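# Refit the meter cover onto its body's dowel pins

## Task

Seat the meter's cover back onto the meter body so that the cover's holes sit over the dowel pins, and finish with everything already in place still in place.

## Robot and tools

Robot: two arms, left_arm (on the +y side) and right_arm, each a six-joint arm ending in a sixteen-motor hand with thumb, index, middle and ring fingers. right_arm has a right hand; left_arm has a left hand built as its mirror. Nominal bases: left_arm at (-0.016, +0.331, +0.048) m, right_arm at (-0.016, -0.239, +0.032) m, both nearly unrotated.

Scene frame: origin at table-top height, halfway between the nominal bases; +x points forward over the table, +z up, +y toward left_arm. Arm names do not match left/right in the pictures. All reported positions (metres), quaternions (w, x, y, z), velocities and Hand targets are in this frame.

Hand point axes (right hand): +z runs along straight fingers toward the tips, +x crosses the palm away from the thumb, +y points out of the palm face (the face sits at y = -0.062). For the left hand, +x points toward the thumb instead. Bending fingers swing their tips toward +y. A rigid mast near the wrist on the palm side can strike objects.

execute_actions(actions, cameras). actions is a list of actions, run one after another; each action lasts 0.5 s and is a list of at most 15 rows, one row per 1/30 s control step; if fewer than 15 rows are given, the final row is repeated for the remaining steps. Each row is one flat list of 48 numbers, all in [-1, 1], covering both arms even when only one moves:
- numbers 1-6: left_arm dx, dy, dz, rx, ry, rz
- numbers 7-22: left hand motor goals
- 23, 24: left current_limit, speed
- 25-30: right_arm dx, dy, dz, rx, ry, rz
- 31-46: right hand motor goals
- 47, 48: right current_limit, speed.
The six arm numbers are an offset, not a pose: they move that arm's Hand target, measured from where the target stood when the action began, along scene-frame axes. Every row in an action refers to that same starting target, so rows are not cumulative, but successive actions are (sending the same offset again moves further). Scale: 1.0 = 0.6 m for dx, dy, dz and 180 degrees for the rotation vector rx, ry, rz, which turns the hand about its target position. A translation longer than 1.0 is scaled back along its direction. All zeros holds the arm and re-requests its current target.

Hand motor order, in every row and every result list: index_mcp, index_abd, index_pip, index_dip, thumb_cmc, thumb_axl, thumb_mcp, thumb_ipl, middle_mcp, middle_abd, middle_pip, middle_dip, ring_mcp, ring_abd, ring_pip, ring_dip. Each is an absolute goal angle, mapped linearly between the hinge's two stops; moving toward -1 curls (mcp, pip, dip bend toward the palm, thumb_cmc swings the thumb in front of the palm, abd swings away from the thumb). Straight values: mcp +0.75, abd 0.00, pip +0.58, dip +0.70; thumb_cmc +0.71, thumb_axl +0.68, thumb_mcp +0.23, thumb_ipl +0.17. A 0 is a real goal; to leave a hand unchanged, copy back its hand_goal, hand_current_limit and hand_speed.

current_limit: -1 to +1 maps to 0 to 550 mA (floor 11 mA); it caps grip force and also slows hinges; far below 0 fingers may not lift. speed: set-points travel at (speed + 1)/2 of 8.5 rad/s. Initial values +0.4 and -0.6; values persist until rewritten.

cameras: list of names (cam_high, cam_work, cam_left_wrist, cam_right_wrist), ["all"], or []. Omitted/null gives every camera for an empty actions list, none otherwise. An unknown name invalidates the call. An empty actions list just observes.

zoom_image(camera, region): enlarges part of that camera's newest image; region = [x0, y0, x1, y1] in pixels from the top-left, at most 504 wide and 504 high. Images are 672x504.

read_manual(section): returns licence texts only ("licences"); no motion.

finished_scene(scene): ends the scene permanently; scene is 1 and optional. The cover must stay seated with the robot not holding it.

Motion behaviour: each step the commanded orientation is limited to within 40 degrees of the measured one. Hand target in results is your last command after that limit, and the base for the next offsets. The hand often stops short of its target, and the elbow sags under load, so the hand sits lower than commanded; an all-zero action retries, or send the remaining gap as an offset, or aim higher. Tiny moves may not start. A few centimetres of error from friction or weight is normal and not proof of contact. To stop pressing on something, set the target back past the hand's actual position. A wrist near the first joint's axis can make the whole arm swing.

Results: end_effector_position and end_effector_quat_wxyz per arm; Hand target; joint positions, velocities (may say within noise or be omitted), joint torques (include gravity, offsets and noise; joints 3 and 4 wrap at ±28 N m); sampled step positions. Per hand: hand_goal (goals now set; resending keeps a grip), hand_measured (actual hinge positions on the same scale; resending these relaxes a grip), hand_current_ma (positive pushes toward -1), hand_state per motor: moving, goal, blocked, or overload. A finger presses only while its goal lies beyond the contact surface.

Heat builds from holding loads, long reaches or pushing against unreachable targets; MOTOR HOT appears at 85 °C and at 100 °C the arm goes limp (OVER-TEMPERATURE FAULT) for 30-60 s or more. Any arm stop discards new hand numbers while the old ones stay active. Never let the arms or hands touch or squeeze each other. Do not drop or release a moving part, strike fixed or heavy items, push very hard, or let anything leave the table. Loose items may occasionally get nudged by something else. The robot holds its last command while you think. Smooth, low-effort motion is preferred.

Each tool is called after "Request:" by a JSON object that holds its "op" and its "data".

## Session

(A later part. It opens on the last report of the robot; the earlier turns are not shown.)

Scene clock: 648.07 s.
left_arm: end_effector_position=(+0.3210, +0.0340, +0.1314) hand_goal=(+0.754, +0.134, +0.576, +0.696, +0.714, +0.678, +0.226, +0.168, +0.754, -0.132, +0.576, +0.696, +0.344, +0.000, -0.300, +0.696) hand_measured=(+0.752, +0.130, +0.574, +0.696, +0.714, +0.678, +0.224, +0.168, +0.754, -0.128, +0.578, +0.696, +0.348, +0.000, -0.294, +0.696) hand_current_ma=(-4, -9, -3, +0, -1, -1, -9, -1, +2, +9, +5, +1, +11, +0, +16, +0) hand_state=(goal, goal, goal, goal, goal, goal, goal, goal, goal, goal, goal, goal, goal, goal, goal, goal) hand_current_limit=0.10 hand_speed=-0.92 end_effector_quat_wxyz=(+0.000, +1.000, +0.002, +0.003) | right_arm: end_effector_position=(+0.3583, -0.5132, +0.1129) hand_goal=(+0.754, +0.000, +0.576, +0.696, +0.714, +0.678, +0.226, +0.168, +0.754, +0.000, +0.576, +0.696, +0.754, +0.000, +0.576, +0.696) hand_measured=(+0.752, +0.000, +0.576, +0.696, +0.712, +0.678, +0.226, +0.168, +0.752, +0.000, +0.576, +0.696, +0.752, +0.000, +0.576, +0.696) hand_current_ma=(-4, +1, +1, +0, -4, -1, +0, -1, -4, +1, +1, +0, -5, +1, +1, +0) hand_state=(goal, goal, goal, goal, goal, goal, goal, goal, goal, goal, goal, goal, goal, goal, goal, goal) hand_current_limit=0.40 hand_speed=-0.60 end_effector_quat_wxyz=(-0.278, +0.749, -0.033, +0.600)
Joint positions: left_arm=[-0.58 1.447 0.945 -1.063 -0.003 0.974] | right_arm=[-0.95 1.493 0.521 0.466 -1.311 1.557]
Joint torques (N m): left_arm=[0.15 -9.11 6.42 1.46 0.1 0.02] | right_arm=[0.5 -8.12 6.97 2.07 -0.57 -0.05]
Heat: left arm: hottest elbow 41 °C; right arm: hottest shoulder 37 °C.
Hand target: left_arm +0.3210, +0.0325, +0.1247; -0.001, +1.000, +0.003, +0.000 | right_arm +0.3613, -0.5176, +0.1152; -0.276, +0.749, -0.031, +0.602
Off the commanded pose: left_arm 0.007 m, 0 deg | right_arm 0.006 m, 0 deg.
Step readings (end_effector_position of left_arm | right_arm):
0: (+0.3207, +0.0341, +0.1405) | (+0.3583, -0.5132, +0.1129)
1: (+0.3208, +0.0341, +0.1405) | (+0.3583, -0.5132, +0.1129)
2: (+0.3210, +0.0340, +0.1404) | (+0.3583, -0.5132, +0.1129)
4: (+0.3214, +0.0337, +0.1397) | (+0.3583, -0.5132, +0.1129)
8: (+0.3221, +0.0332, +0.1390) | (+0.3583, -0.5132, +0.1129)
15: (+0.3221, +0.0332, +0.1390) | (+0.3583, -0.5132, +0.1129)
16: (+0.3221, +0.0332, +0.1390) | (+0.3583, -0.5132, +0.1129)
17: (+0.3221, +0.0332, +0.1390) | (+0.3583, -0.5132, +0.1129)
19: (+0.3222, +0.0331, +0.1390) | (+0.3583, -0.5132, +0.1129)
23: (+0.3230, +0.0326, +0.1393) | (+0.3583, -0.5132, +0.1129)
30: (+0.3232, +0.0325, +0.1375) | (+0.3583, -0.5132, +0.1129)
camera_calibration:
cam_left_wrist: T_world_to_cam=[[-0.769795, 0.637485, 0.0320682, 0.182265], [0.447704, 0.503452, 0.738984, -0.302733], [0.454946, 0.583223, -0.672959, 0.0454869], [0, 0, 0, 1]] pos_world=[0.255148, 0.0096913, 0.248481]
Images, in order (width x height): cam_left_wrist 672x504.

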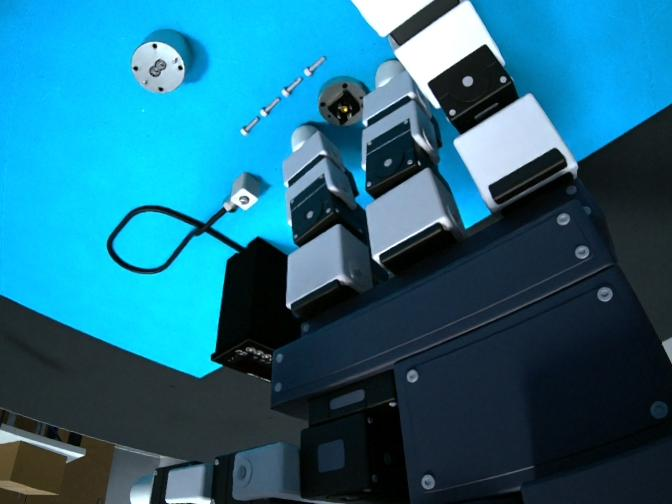

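Request:
{"op": "execute_actions", "data": {"actions": [[[0.0,0,0,0,0,0,0.754,0.2,0.576,0.696,0.714,0.678,0.226,0.168,0.754,-0.2,0.576,0.696,0.343,0,-0.3,0.696,0.3,-0.8,0,0,0,0,0,0,0.754,0,0.576,0.696,0.714,0.678,0.226,0.168,0.754,0,0.576,0.696,0.754,0,0.576,0.696,0.4,-0.6]],[[0.02,-0.0167,0.075,0,0,0,0.754,0.2,0.576,0.696,0.714,0.678,0.226,0.168,0.754,-0.2,0.576,0.696,0.343,0,-0.3,0.696,0.3,-0.8,0,0,0,0,0,0,0.754,0,0.576,0.696,0.714,0.678,0.226,0.168,0.754,0,0.576,0.696,0.754,0,0.576,0.696,0.4,-0.6]]], "cameras": ["cam_left_wrist"]}}

Request:
{"op": "zoom_image", "data": {"camera": "cam_left_wrist", "region": [260, 40, 430, 170]}}

Scene clock: 675.40 s.
left_arm: end_effector_position=(+0.3234, +0.0323, +0.1538) hand_goal=(+0.754, +0.200, +0.576, +0.696, +0.714, +0.678, +0.226, +0.168, +0.754, -0.200, +0.576, +0.696, +0.344, +0.000, -0.300, +0.696) hand_measured=(+0.752, +0.196, +0.574, +0.696, +0.714, +0.678, +0.224, +0.168, +0.754, -0.196, +0.578, +0.696, +0.348, +0.000, -0.294, +0.696) hand_current_ma=(-4, -8, -3, +0, -1, -1, -9, -1, +0, +9, +4, +1, +11, +0, +16, +0) hand_state=(goal, goal, goal, goal, goal, goal, goal, goal, goal, goal, goal, goal, goal, goal, goal, goal) hand_current_limit=0.30 hand_speed=-0.80 end_effector_quat_wxyz=(-0.010, +1.000, +0.002, -0.013) | right_arm: end_effector_position=(+0.3583, -0.5132, +0.1129) hand_goal=(+0.754, +0.000, +0.576, +0.696, +0.714, +0.678, +0.226, +0.168, +0.754, +0.000, +0.576, +0.696, +0.754, +0.000, +0.576, +0.696) hand_measured=(+0.752, +0.000, +0.576, +0.696, +0.712, +0.678, +0.226, +0.168, +0.752, +0.000, +0.576, +0.696, +0.752, +0.000, +0.576, +0.696) hand_current_ma=(-4, +1, +1, +0, -4, -1, +0, -1, -4, +1, +1, +0, -5, +1, +1, +0) hand_state=(goal, goal, goal, goal, goal, goal, goal, goal, goal, goal, goal, goal, goal, goal, goal, goal) hand_current_limit=0.40 hand_speed=-0.60 end_effector_quat_wxyz=(-0.278, +0.749, -0.033, +0.600)
Joint positions: left_arm=[-0.58 1.447 1.018 -1.174 -0.003 0.974] | right_arm=[-0.95 1.493 0.521 0.466 -1.311 1.557]
Joint torques (N m): left_arm=[-0.21 -10.23 9.72 0.46 0.08 0.02] | right_arm=[1.44 -7.47 6.93 2.04 -0.54 -0.07]
Heat: left arm: hottest elbow 41 °C; right arm: hottest shoulder 37 °C.
Hand target: left_arm +0.3330, +0.0225, +0.1697; -0.001, +1.000, +0.003, +0.000 | right_arm +0.3613, -0.5176, +0.1152; -0.276, +0.749, -0.031, +0.602
Off the commanded pose: left_arm 0.021 m, 2 deg | right_arm 0.006 m, 0 deg.
Step readings (end_effector_position of left_arm | right_arm):
0: (+0.3210, +0.0340, +0.1314) | (+0.3583, -0.5132, +0.1129)
1: (+0.3210, +0.0340, +0.1314) | (+0.3583, -0.5132, +0.1129)
2: (+0.3210, +0.0340, +0.1314) | (+0.3583, -0.5132, +0.1129)
4: (+0.3210, +0.0340, +0.1314) | (+0.3583, -0.5132, +0.1129)
8: (+0.3210, +0.0340, +0.1314) | (+0.3583, -0.5132, +0.1129)
15: (+0.3210, +0.0340, +0.1314) | (+0.3583, -0.5132, +0.1129)
16: (+0.3210, +0.0340, +0.1314) | (+0.3583, -0.5132, +0.1129)
17: (+0.3203, +0.0344, +0.1315) | (+0.3583, -0.5132, +0.1129)
19: (+0.3167, +0.0369, +0.1331) | (+0.3583, -0.5132, +0.1129)
23: (+0.3189, +0.0354, +0.1442) | (+0.3583, -0.5132, +0.1129)
30: (+0.3243, +0.0318, +0.1541) | (+0.3583, -0.5132, +0.1129)
camera_calibration:
cam_left_wrist: T_world_to_cam=[[-0.768161, 0.636382, 0.0703381, 0.178018], [0.47124, 0.487587, 0.734977, -0.326079], [0.43343, 0.597727, -0.674434, 0.0672016], [0, 0, 0, 1]] pos_world=[0.261281, 0.00553603, 0.272463]
Images, in order (width x height): cam_left_wrist 672x504.

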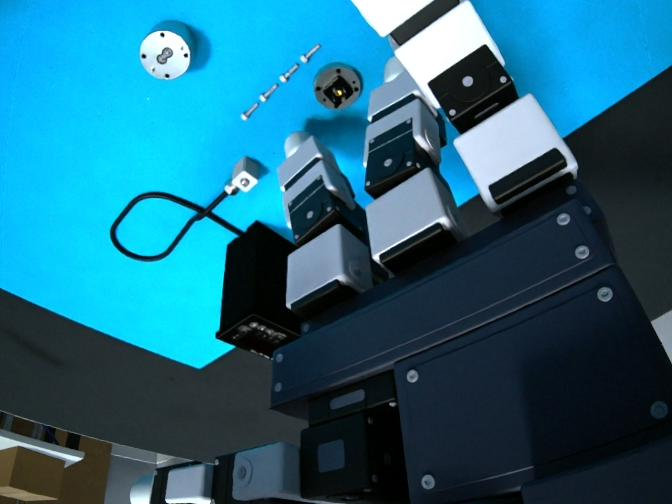

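Scaled by 2.965 from the camera's 672x504 image, which has a finer 960x720 frame.

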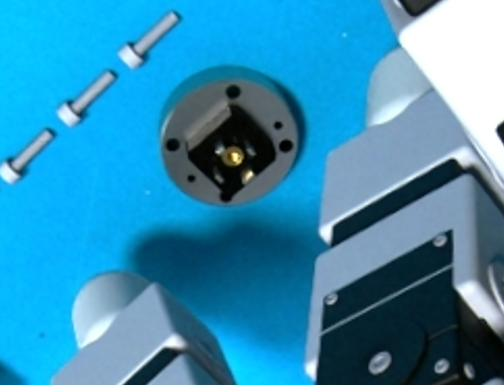

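Request:
{"op": "execute_actions", "data": {"actions": [[[0.0042,-0.0025,-0.04,0,0,0,0.754,0.2,0.576,0.696,0.714,0.678,0.226,0.168,0.754,-0.2,0.576,0.696,0.343,0,-0.3,0.696,0.3,-0.8,0,0,0,0,0,0,0.754,0,0.576,0.696,0.714,0.678,0.226,0.168,0.754,0,0.576,0.696,0.754,0,0.576,0.696,0.4,-0.6]],[[0,0,-0.0283,0,0,0,0.754,0.2,0.576,0.696,0.714,0.678,0.226,0.168,0.754,-0.2,0.576,0.696,0.343,0,-0.3,0.696,0.3,-0.8,0,0,0,0,0,0,0.754,0,0.576,0.696,0.714,0.678,0.226,0.168,0.754,0,0.576,0.696,0.754,0,0.576,0.696,0.4,-0.6]]], "cameras": ["cam_left_wrist"]}}

Request:
{"op": "zoom_image", "data": {"camera": "cam_left_wrist", "region": [260, 40, 430, 170]}}

Scene clock: 707.80 s.
left_arm: end_effector_position=(+0.3361, +0.0238, +0.1356) hand_goal=(+0.754, +0.200, +0.576, +0.696, +0.714, +0.678, +0.226, +0.168, +0.754, -0.200, +0.576, +0.696, +0.344, +0.000, -0.300, +0.696) hand_measured=(+0.752, +0.196, +0.574, +0.696, +0.714, +0.678, +0.224, +0.168, +0.754, -0.196, +0.578, +0.696, +0.348, +0.000, -0.294, +0.696) hand_current_ma=(-4, -8, -3, +0, -1, -1, -9, -1, +0, +9, +4, +1, +11, +0, +16, +0) hand_state=(goal, goal, goal, goal, goal, goal, goal, goal, goal, goal, goal, goal, goal, goal, goal, goal) hand_current_limit=0.30 hand_speed=-0.80 end_effector_quat_wxyz=(+0.000, +1.000, +0.002, +0.003) | right_arm: end_effector_position=(+0.3583, -0.5132, +0.1129) hand_goal=(+0.754, +0.000, +0.576, +0.696, +0.714, +0.678, +0.226, +0.168, +0.754, +0.000, +0.576, +0.696, +0.754, +0.000, +0.576, +0.696) hand_measured=(+0.752, +0.000, +0.576, +0.696, +0.712, +0.678, +0.226, +0.168, +0.752, +0.000, +0.576, +0.696, +0.752, +0.000, +0.576, +0.696) hand_current_ma=(-4, +1, +1, +0, -4, -1, +0, -1, -4, +1, +1, +0, -5, +1, +1, +0) hand_state=(goal, goal, goal, goal, goal, goal, goal, goal, goal, goal, goal, goal, goal, goal, goal, goal) hand_current_limit=0.40 hand_speed=-0.60 end_effector_quat_wxyz=(-0.278, +0.749, -0.033, +0.600)
Joint positions: left_arm=[-0.58 1.487 1.001 -1.08 -0.003 0.974] | right_arm=[-0.95 1.493 0.521 0.466 -1.311 1.557]
Joint torques (N m): left_arm=[-0.15 -9.7 6.46 1.44 0.11 -0.02] | right_arm=[0.85 -7.82 6.93 2.03 -0.59 -0.04]
Heat: left arm: hottest elbow 42 °C; right arm: hottest shoulder 37 °C.
Hand target: left_arm +0.3356, +0.0210, +0.1288; -0.001, +1.000, +0.003, +0.000 | right_arm +0.3613, -0.5176, +0.1152; -0.276, +0.749, -0.031, +0.602
Off the commanded pose: left_arm 0.007 m, 0 deg | right_arm 0.006 m, 0 deg.
Step readings (end_effector_position of left_arm | right_arm):
0: (+0.3234, +0.0323, +0.1538) | (+0.3583, -0.5132, +0.1129)
1: (+0.3234, +0.0323, +0.1538) | (+0.3583, -0.5132, +0.1129)
2: (+0.3236, +0.0322, +0.1539) | (+0.3583, -0.5132, +0.1129)
4: (+0.3260, +0.0306, +0.1543) | (+0.3583, -0.5132, +0.1129)
8: (+0.3310, +0.0272, +0.1529) | (+0.3583, -0.5132, +0.1129)
15: (+0.3326, +0.0261, +0.1490) | (+0.3583, -0.5132, +0.1129)
16: (+0.3328, +0.0260, +0.1490) | (+0.3583, -0.5132, +0.1129)
17: (+0.3335, +0.0255, +0.1491) | (+0.3583, -0.5132, +0.1129)
19: (+0.3360, +0.0239, +0.1481) | (+0.3583, -0.5132, +0.1129)
23: (+0.3369, +0.0232, +0.1415) | (+0.3583, -0.5132, +0.1129)
30: (+0.3358, +0.0240, +0.1355) | (+0.3583, -0.5132, +0.1129)
camera_calibration:
cam_left_wrist: T_world_to_cam=[[-0.769766, 0.637482, 0.0328304, 0.200128], [0.448192, 0.503143, 0.738899, -0.307692], [0.454516, 0.583493, -0.673016, 0.0475462], [0, 0, 0, 1]] pos_world=[0.270346, -0.000507831, 0.252783]
Images, in order (width x height): cam_left_wrist 672x504.

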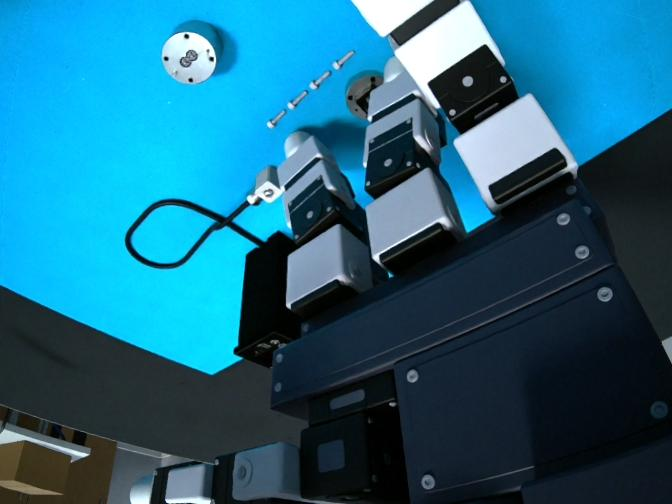

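Scaled by 2.965 from the camera's 672x504 image, which has a finer 960x720 frame.

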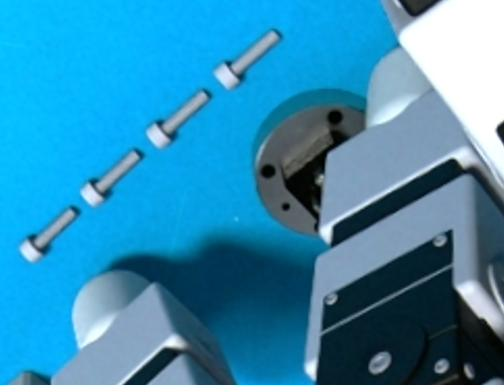

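Request:
{"op": "execute_actions", "data": {"actions": [[[0,0,-0.0067,0,0,0,0.754,0.2,0.576,0.696,0.714,0.678,0.226,0.168,0.754,-0.2,0.576,0.696,0.343,0,-0.3,0.696,0.3,-0.8,0,0,0,0,0,0,0.754,0,0.576,0.696,0.714,0.678,0.226,0.168,0.754,0,0.576,0.696,0.754,0,0.576,0.696,0.4,-0.6]],[[0,0,0.037,0,0,0,0.754,0.2,0.576,0.696,0.714,0.678,0.226,0.168,0.754,-0.2,0.576,0.696,0.343,0,-0.3,0.696,0.3,-0.8,0,0,0,0,0,0,0.754,0,0.576,0.696,0.714,0.678,0.226,0.168,0.754,0,0.576,0.696,0.754,0,0.576,0.696,0.4,-0.6]]], "cameras": ["cam_left_wrist"]}}

Request:
{"op": "zoom_image", "data": {"camera": "cam_left_wrist", "region": [260, 40, 430, 170]}}

Scene clock: 716.70 s.
left_arm: end_effector_position=(+0.3279, +0.0293, +0.1307) hand_goal=(+0.754, +0.200, +0.576, +0.696, +0.714, +0.678, +0.226, +0.168, +0.754, -0.200, +0.576, +0.696, +0.344, +0.000, -0.300, +0.696) hand_measured=(+0.752, +0.196, +0.574, +0.696, +0.714, +0.678, +0.224, +0.168, +0.754, -0.196, +0.578, +0.696, +0.348, +0.000, -0.294, +0.696) hand_current_ma=(-4, -8, -3, +0, -1, -1, -9, -1, +0, +9, +4, +1, +11, +0, +16, +0) hand_state=(goal, goal, goal, goal, goal, goal, goal, goal, goal, goal, goal, goal, goal, goal, goal, goal) hand_current_limit=0.30 hand_speed=-0.80 end_effector_quat_wxyz=(-0.011, +1.000, +0.002, -0.013) | right_arm: end_effector_position=(+0.3583, -0.5132, +0.1129) hand_goal=(+0.754, +0.000, +0.576, +0.696, +0.714, +0.678, +0.226, +0.168, +0.754, +0.000, +0.576, +0.696, +0.754, +0.000, +0.576, +0.696) hand_measured=(+0.752, +0.000, +0.576, +0.696, +0.712, +0.678, +0.226, +0.168, +0.752, +0.000, +0.576, +0.696, +0.752, +0.000, +0.576, +0.696) hand_current_ma=(-4, +1, +1, +0, -4, -1, +0, -1, -4, +1, +1, +0, -5, +1, +1, +0) hand_state=(goal, goal, goal, goal, goal, goal, goal, goal, goal, goal, goal, goal, goal, goal, goal, goal) hand_current_limit=0.40 hand_speed=-0.60 end_effector_quat_wxyz=(-0.278, +0.749, -0.033, +0.600)
Joint positions: left_arm=[-0.58 1.49 0.997 -1.112 -0.003 0.974] | right_arm=[-0.95 1.493 0.521 0.466 -1.311 1.557]
Joint torques (N m): left_arm=[-0.03 -11.58 8.83 0.57 0.13 0.03] | right_arm=[1.2 -8.12 6.89 2.04 -0.55 -0.07]
Heat: left arm: hottest elbow 42 °C; right arm: hottest shoulder 37 °C.
Hand target: left_arm +0.3356, +0.0209, +0.1470; -0.001, +1.000, +0.003, +0.000 | right_arm +0.3613, -0.5176, +0.1152; -0.276, +0.749, -0.031, +0.602
Off the commanded pose: left_arm 0.020 m, 2 deg | right_arm 0.006 m, 0 deg.
Step readings (end_effector_position of left_arm | right_arm):
0: (+0.3361, +0.0238, +0.1356) | (+0.3583, -0.5132, +0.1129)
1: (+0.3361, +0.0238, +0.1356) | (+0.3583, -0.5132, +0.1129)
2: (+0.3363, +0.0236, +0.1357) | (+0.3583, -0.5132, +0.1129)
4: (+0.3370, +0.0231, +0.1359) | (+0.3583, -0.5132, +0.1129)
8: (+0.3378, +0.0226, +0.1356) | (+0.3583, -0.5132, +0.1129)
15: (+0.3367, +0.0234, +0.1334) | (+0.3583, -0.5132, +0.1129)
16: (+0.3367, +0.0234, +0.1334) | (+0.3583, -0.5132, +0.1129)
17: (+0.3366, +0.0235, +0.1334) | (+0.3583, -0.5132, +0.1129)
19: (+0.3344, +0.0249, +0.1327) | (+0.3583, -0.5132, +0.1129)
23: (+0.3298, +0.0280, +0.1313) | (+0.3583, -0.5132, +0.1129)
30: (+0.3281, +0.0292, +0.1308) | (+0.3583, -0.5132, +0.1129)
camera_calibration:
cam_left_wrist: T_world_to_cam=[[-0.768161, 0.636252, 0.0715015, 0.184934], [0.471883, 0.487132, 0.734867, -0.309949], [0.432729, 0.598236, -0.674432, 0.0516247], [0, 0, 0, 1]] pos_world=[0.265979, 0.00243739, 0.249365]
Images, in order (width x height): cam_left_wrist 672x504.

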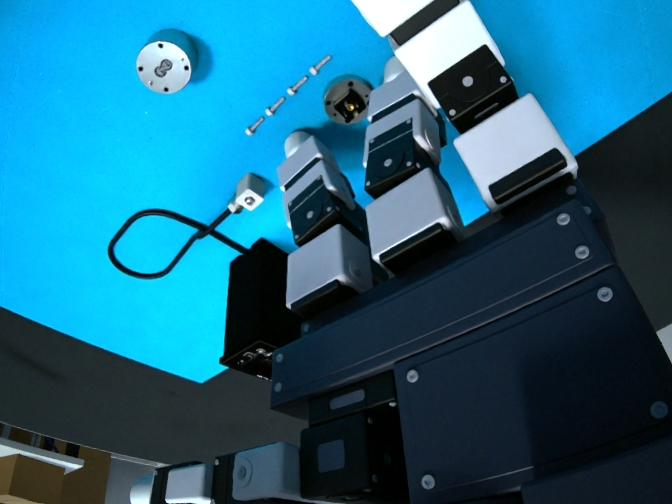

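Scaled by 2.965 from the camera's 672x504 image, which has a finer 960x720 frame.

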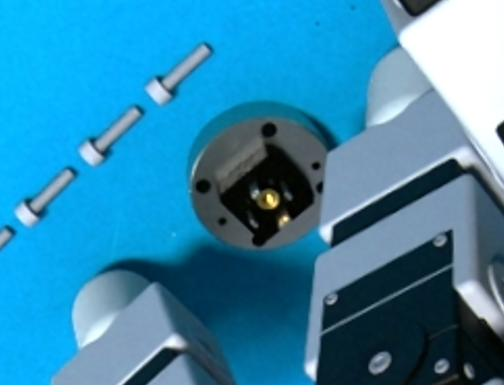

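Request:
{"op": "execute_actions", "data": {"actions": [[[0,0,0.0055,0,0,0,0.754,0.1,0.576,0.696,0.714,0.678,0.226,0.168,0.754,-0.1,0.576,0.696,0.343,0,-0.3,0.696,0.3,-0.8,0,0,0,0,0,0,0.754,0,0.576,0.696,0.714,0.678,0.226,0.168,0.754,0,0.576,0.696,0.754,0,0.576,0.696,0.4,-0.6]]], "cameras": ["cam_left_wrist"]}}

Request:
{"op": "zoom_image", "data": {"camera": "cam_left_wrist", "region": [260, 40, 430, 170]}}

Scene clock: 728.50 s.
left_arm: end_effector_position=(+0.3261, +0.0305, +0.1315) hand_goal=(+0.754, +0.100, +0.576, +0.696, +0.714, +0.678, +0.226, +0.168, +0.754, -0.100, +0.576, +0.696, +0.344, +0.000, -0.300, +0.696) hand_measured=(+0.752, +0.104, +0.574, +0.696, +0.714, +0.678, +0.224, +0.168, +0.754, -0.102, +0.578, +0.696, +0.348, +0.000, -0.294, +0.696) hand_current_ma=(-4, +6, -3, +0, -1, -1, -9, -1, +0, -4, +4, +1, +11, +0, +16, +0) hand_state=(goal, goal, goal, goal, goal, goal, goal, goal, goal, goal, goal, goal, goal, goal, goal, goal) hand_current_limit=0.30 hand_speed=-0.80 end_effector_quat_wxyz=(-0.012, +1.000, +0.002, -0.016) | right_arm: end_effector_position=(+0.3583, -0.5132, +0.1129) hand_goal=(+0.754, +0.000, +0.576, +0.696, +0.714, +0.678, +0.226, +0.168, +0.754, +0.000, +0.576, +0.696, +0.754, +0.000, +0.576, +0.696) hand_measured=(+0.752, +0.000, +0.576, +0.696, +0.712, +0.678, +0.226, +0.168, +0.752, +0.000, +0.576, +0.696, +0.752, +0.000, +0.576, +0.696) hand_current_ma=(-4, +1, +1, +0, -4, -1, +0, -1, -4, +1, +1, +0, -5, +1, +1, +0) hand_state=(goal, goal, goal, goal, goal, goal, goal, goal, goal, goal, goal, goal, goal, goal, goal, goal) hand_current_limit=0.40 hand_speed=-0.60 end_effector_quat_wxyz=(-0.278, +0.749, -0.033, +0.600)
Joint positions: left_arm=[-0.58 1.487 0.997 -1.121 -0.003 0.974] | right_arm=[-0.95 1.493 0.521 0.466 -1.311 1.557]
Joint torques (N m): left_arm=[-0.21 -11.93 9.14 0.54 0.11 -0.01] | right_arm=[1.32 -8.06 6.82 2.13 -0.56 -0.03]
Heat: left arm: hottest elbow 43 °C; right arm: hottest shoulder 37 °C.
Hand target: left_arm +0.3356, +0.0209, +0.1503; -0.001, +1.000, +0.003, +0.000 | right_arm +0.3613, -0.5176, +0.1152; -0.276, +0.749, -0.031, +0.602
Off the commanded pose: left_arm 0.023 m, 2 deg | right_arm 0.006 m, 0 deg.
Step readings (end_effector_position of left_arm | right_arm):
0: (+0.3279, +0.0293, +0.1307) | (+0.3583, -0.5132, +0.1129)
1: (+0.3279, +0.0293, +0.1307) | (+0.3583, -0.5132, +0.1129)
2: (+0.3277, +0.0294, +0.1307) | (+0.3583, -0.5132, +0.1129)
4: (+0.3271, +0.0298, +0.1307) | (+0.3583, -0.5132, +0.1129)
8: (+0.3264, +0.0303, +0.1309) | (+0.3583, -0.5132, +0.1129)
15: (+0.3261, +0.0305, +0.1315) | (+0.3583, -0.5132, +0.1129)
camera_calibration:
cam_left_wrist: T_world_to_cam=[[-0.767722, 0.636067, 0.0776004, 0.181776], [0.475697, 0.484601, 0.73408, -0.31132], [0.429319, 0.600484, -0.674614, 0.0532902], [0, 0, 0, 1]] pos_world=[0.264769, 0.0032443, 0.250378]
Images, in order (width x height): cam_left_wrist 672x504.

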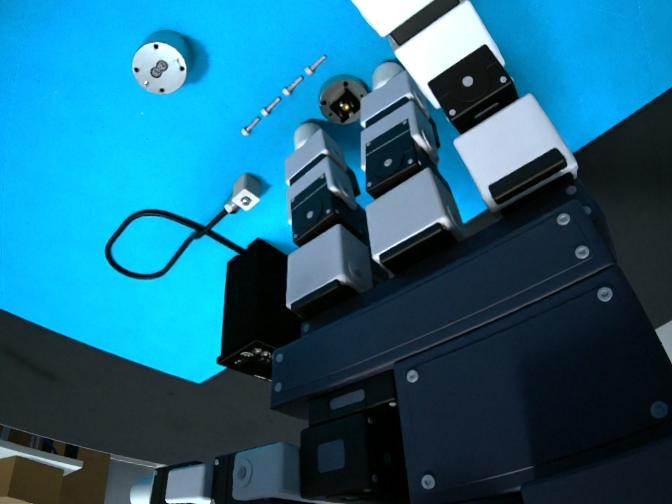

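Scaled by 2.965 from the camera's 672x504 image, which has a finer 960x720 frame.

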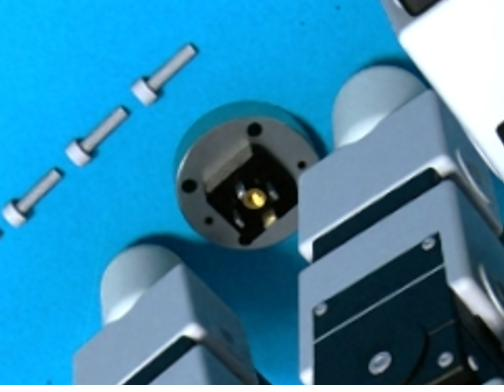

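Request:
{"op": "execute_actions", "data": {"actions": [[[0,0,-0.0488,0,0,0,0.754,0.2,0.576,0.696,0.714,0.678,0.226,0.168,0.754,-0.2,0.576,0.696,0.343,0,-0.3,0.696,0.3,-0.8,0,0,0,0,0,0,0.754,0,0.576,0.696,0.714,0.678,0.226,0.168,0.754,0,0.576,0.696,0.754,0,0.576,0.696,0.4,-0.6]],[[0,0,0,0,0,0,0.754,0.2,0.576,0.696,0.714,0.678,0.226,0.168,0.754,-0.2,0.576,0.696,0.343,0,-0.3,0.696,0.3,-0.8,0,0,0,0,0,0,0.754,0,0.576,0.696,0.714,0.678,0.226,0.168,0.754,0,0.576,0.696,0.754,0,0.576,0.696,0.4,-0.6]],[[0,0,0.0442,0,0,0,0.754,0.2,0.576,0.696,0.714,0.678,0.226,0.168,0.754,-0.2,0.576,0.696,0.343,0,-0.3,0.696,0.3,-0.8,0,0,0,0,0,0,0.754,0,0.576,0.696,0.714,0.678,0.226,0.168,0.754,0,0.576,0.696,0.754,0,0.576,0.696,0.4,-0.6]]], "cameras": ["cam_left_wrist"]}}

Request:
{"op": "zoom_image", "data": {"camera": "cam_left_wrist", "region": [260, 40, 430, 170]}}

Scene clock: 750.90 s.
left_arm: end_effector_position=(+0.3262, +0.0304, +0.1291) hand_goal=(+0.754, +0.200, +0.576, +0.696, +0.714, +0.678, +0.226, +0.168, +0.754, -0.200, +0.576, +0.696, +0.344, +0.000, -0.300, +0.696) hand_measured=(+0.750, +0.204, +0.574, +0.696, +0.714, +0.678, +0.224, +0.168, +0.754, -0.196, +0.578, +0.696, +0.348, +0.000, -0.294, +0.696) hand_current_ma=(-13, +7, -6, -1, -1, -1, -9, -1, +0, +9, +4, +1, +11, +0, +16, +0) hand_state=(goal, goal, goal, goal, goal, goal, goal, goal, goal, goal, goal, goal, goal, goal, goal, goal) hand_current_limit=0.30 hand_speed=-0.80 end_effector_quat_wxyz=(-0.012, +1.000, +0.002, -0.015) | right_arm: end_effector_position=(+0.3583, -0.5132, +0.1129) hand_goal=(+0.754, +0.000, +0.576, +0.696, +0.714, +0.678, +0.226, +0.168, +0.754, +0.000, +0.576, +0.696, +0.754, +0.000, +0.576, +0.696) hand_measured=(+0.752, +0.000, +0.576, +0.696, +0.712, +0.678, +0.226, +0.168, +0.752, +0.000, +0.576, +0.696, +0.752, +0.000, +0.576, +0.696) hand_current_ma=(-4, +1, +1, +0, -4, -1, +0, -1, -4, +1, +1, +0, -5, +1, +1, +0) hand_state=(goal, goal, goal, goal, goal, goal, goal, goal, goal, goal, goal, goal, goal, goal, goal, goal) hand_current_limit=0.40 hand_speed=-0.60 end_effector_quat_wxyz=(-0.278, +0.749, -0.033, +0.600)
Joint positions: left_arm=[-0.58 1.49 0.993 -1.112 -0.003 0.974] | right_arm=[-0.95 1.493 0.521 0.466 -1.311 1.557]
Joint torques (N m): left_arm=[-0.21 -11.22 9.26 0.31 0.15 -0.01] | right_arm=[1.08 -7.94 6.9 2.04 -0.55 -0.05]
Heat: left arm: hottest elbow 44 °C; right arm: hottest shoulder 36 °C.
Hand target: left_arm +0.3356, +0.0209, +0.1475; -0.001, +1.000, +0.003, +0.000 | right_arm +0.3613, -0.5176, +0.1152; -0.276, +0.749, -0.031, +0.602
Off the commanded pose: left_arm 0.023 m, 2 deg | right_arm 0.006 m, 0 deg.
Step readings (end_effector_position of left_arm | right_arm):
0: (+0.3261, +0.0305, +0.1315) | (+0.3583, -0.5132, +0.1129)
1: (+0.3261, +0.0305, +0.1315) | (+0.3583, -0.5132, +0.1129)
2: (+0.3265, +0.0302, +0.1316) | (+0.3583, -0.5132, +0.1129)
4: (+0.3300, +0.0279, +0.1326) | (+0.3583, -0.5132, +0.1129)
8: (+0.3366, +0.0234, +0.1342) | (+0.3583, -0.5132, +0.1129)
15: (+0.3369, +0.0233, +0.1301) | (+0.3583, -0.5132, +0.1129)
16: (+0.3369, +0.0233, +0.1301) | (+0.3583, -0.5132, +0.1129)
17: (+0.3369, +0.0233, +0.1301) | (+0.3583, -0.5132, +0.1129)
19: (+0.3369, +0.0233, +0.1301) | (+0.3583, -0.5132, +0.1129)
23: (+0.3369, +0.0233, +0.1301) | (+0.3583, -0.5132, +0.1129)
30: (+0.3369, +0.0233, +0.1301) | (+0.3583, -0.5132, +0.1129)
31: (+0.3369, +0.0233, +0.1301) | (+0.3583, -0.5132, +0.1129)
32: (+0.3366, +0.0235, +0.1300) | (+0.3583, -0.5132, +0.1129)
34: (+0.3342, +0.0250, +0.1292) | (+0.3583, -0.5132, +0.1129)
38: (+0.3295, +0.0282, +0.1294) | (+0.3583, -0.5132, +0.1129)
45: (+0.3264, +0.0303, +0.1291) | (+0.3583, -0.5132, +0.1129)
camera_calibration:
cam_left_wrist: T_world_to_cam=[[-0.767864, 0.636087, 0.0760173, 0.182326], [0.474685, 0.485271, 0.734293, -0.309222], [0.430185, 0.599921, -0.674563, 0.0514043], [0, 0, 0, 1]] pos_world=[0.264671, 0.00324251, 0.247875]
Images, in order (width x height): cam_left_wrist 672x504.

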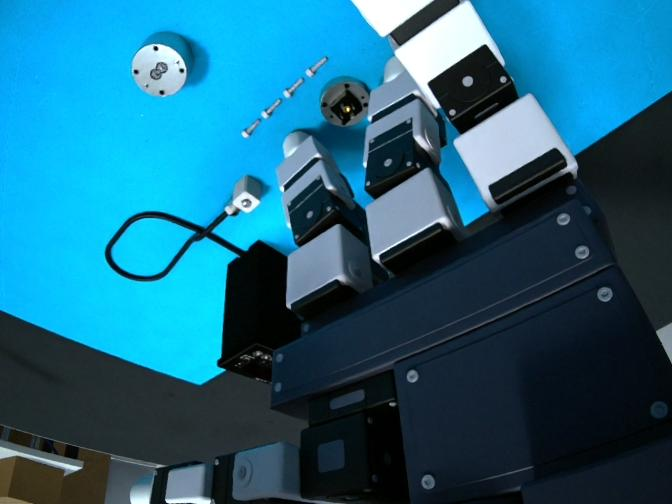

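Scaled by 2.965 from the camera's 672x504 image, which has a finer 960x720 frame.

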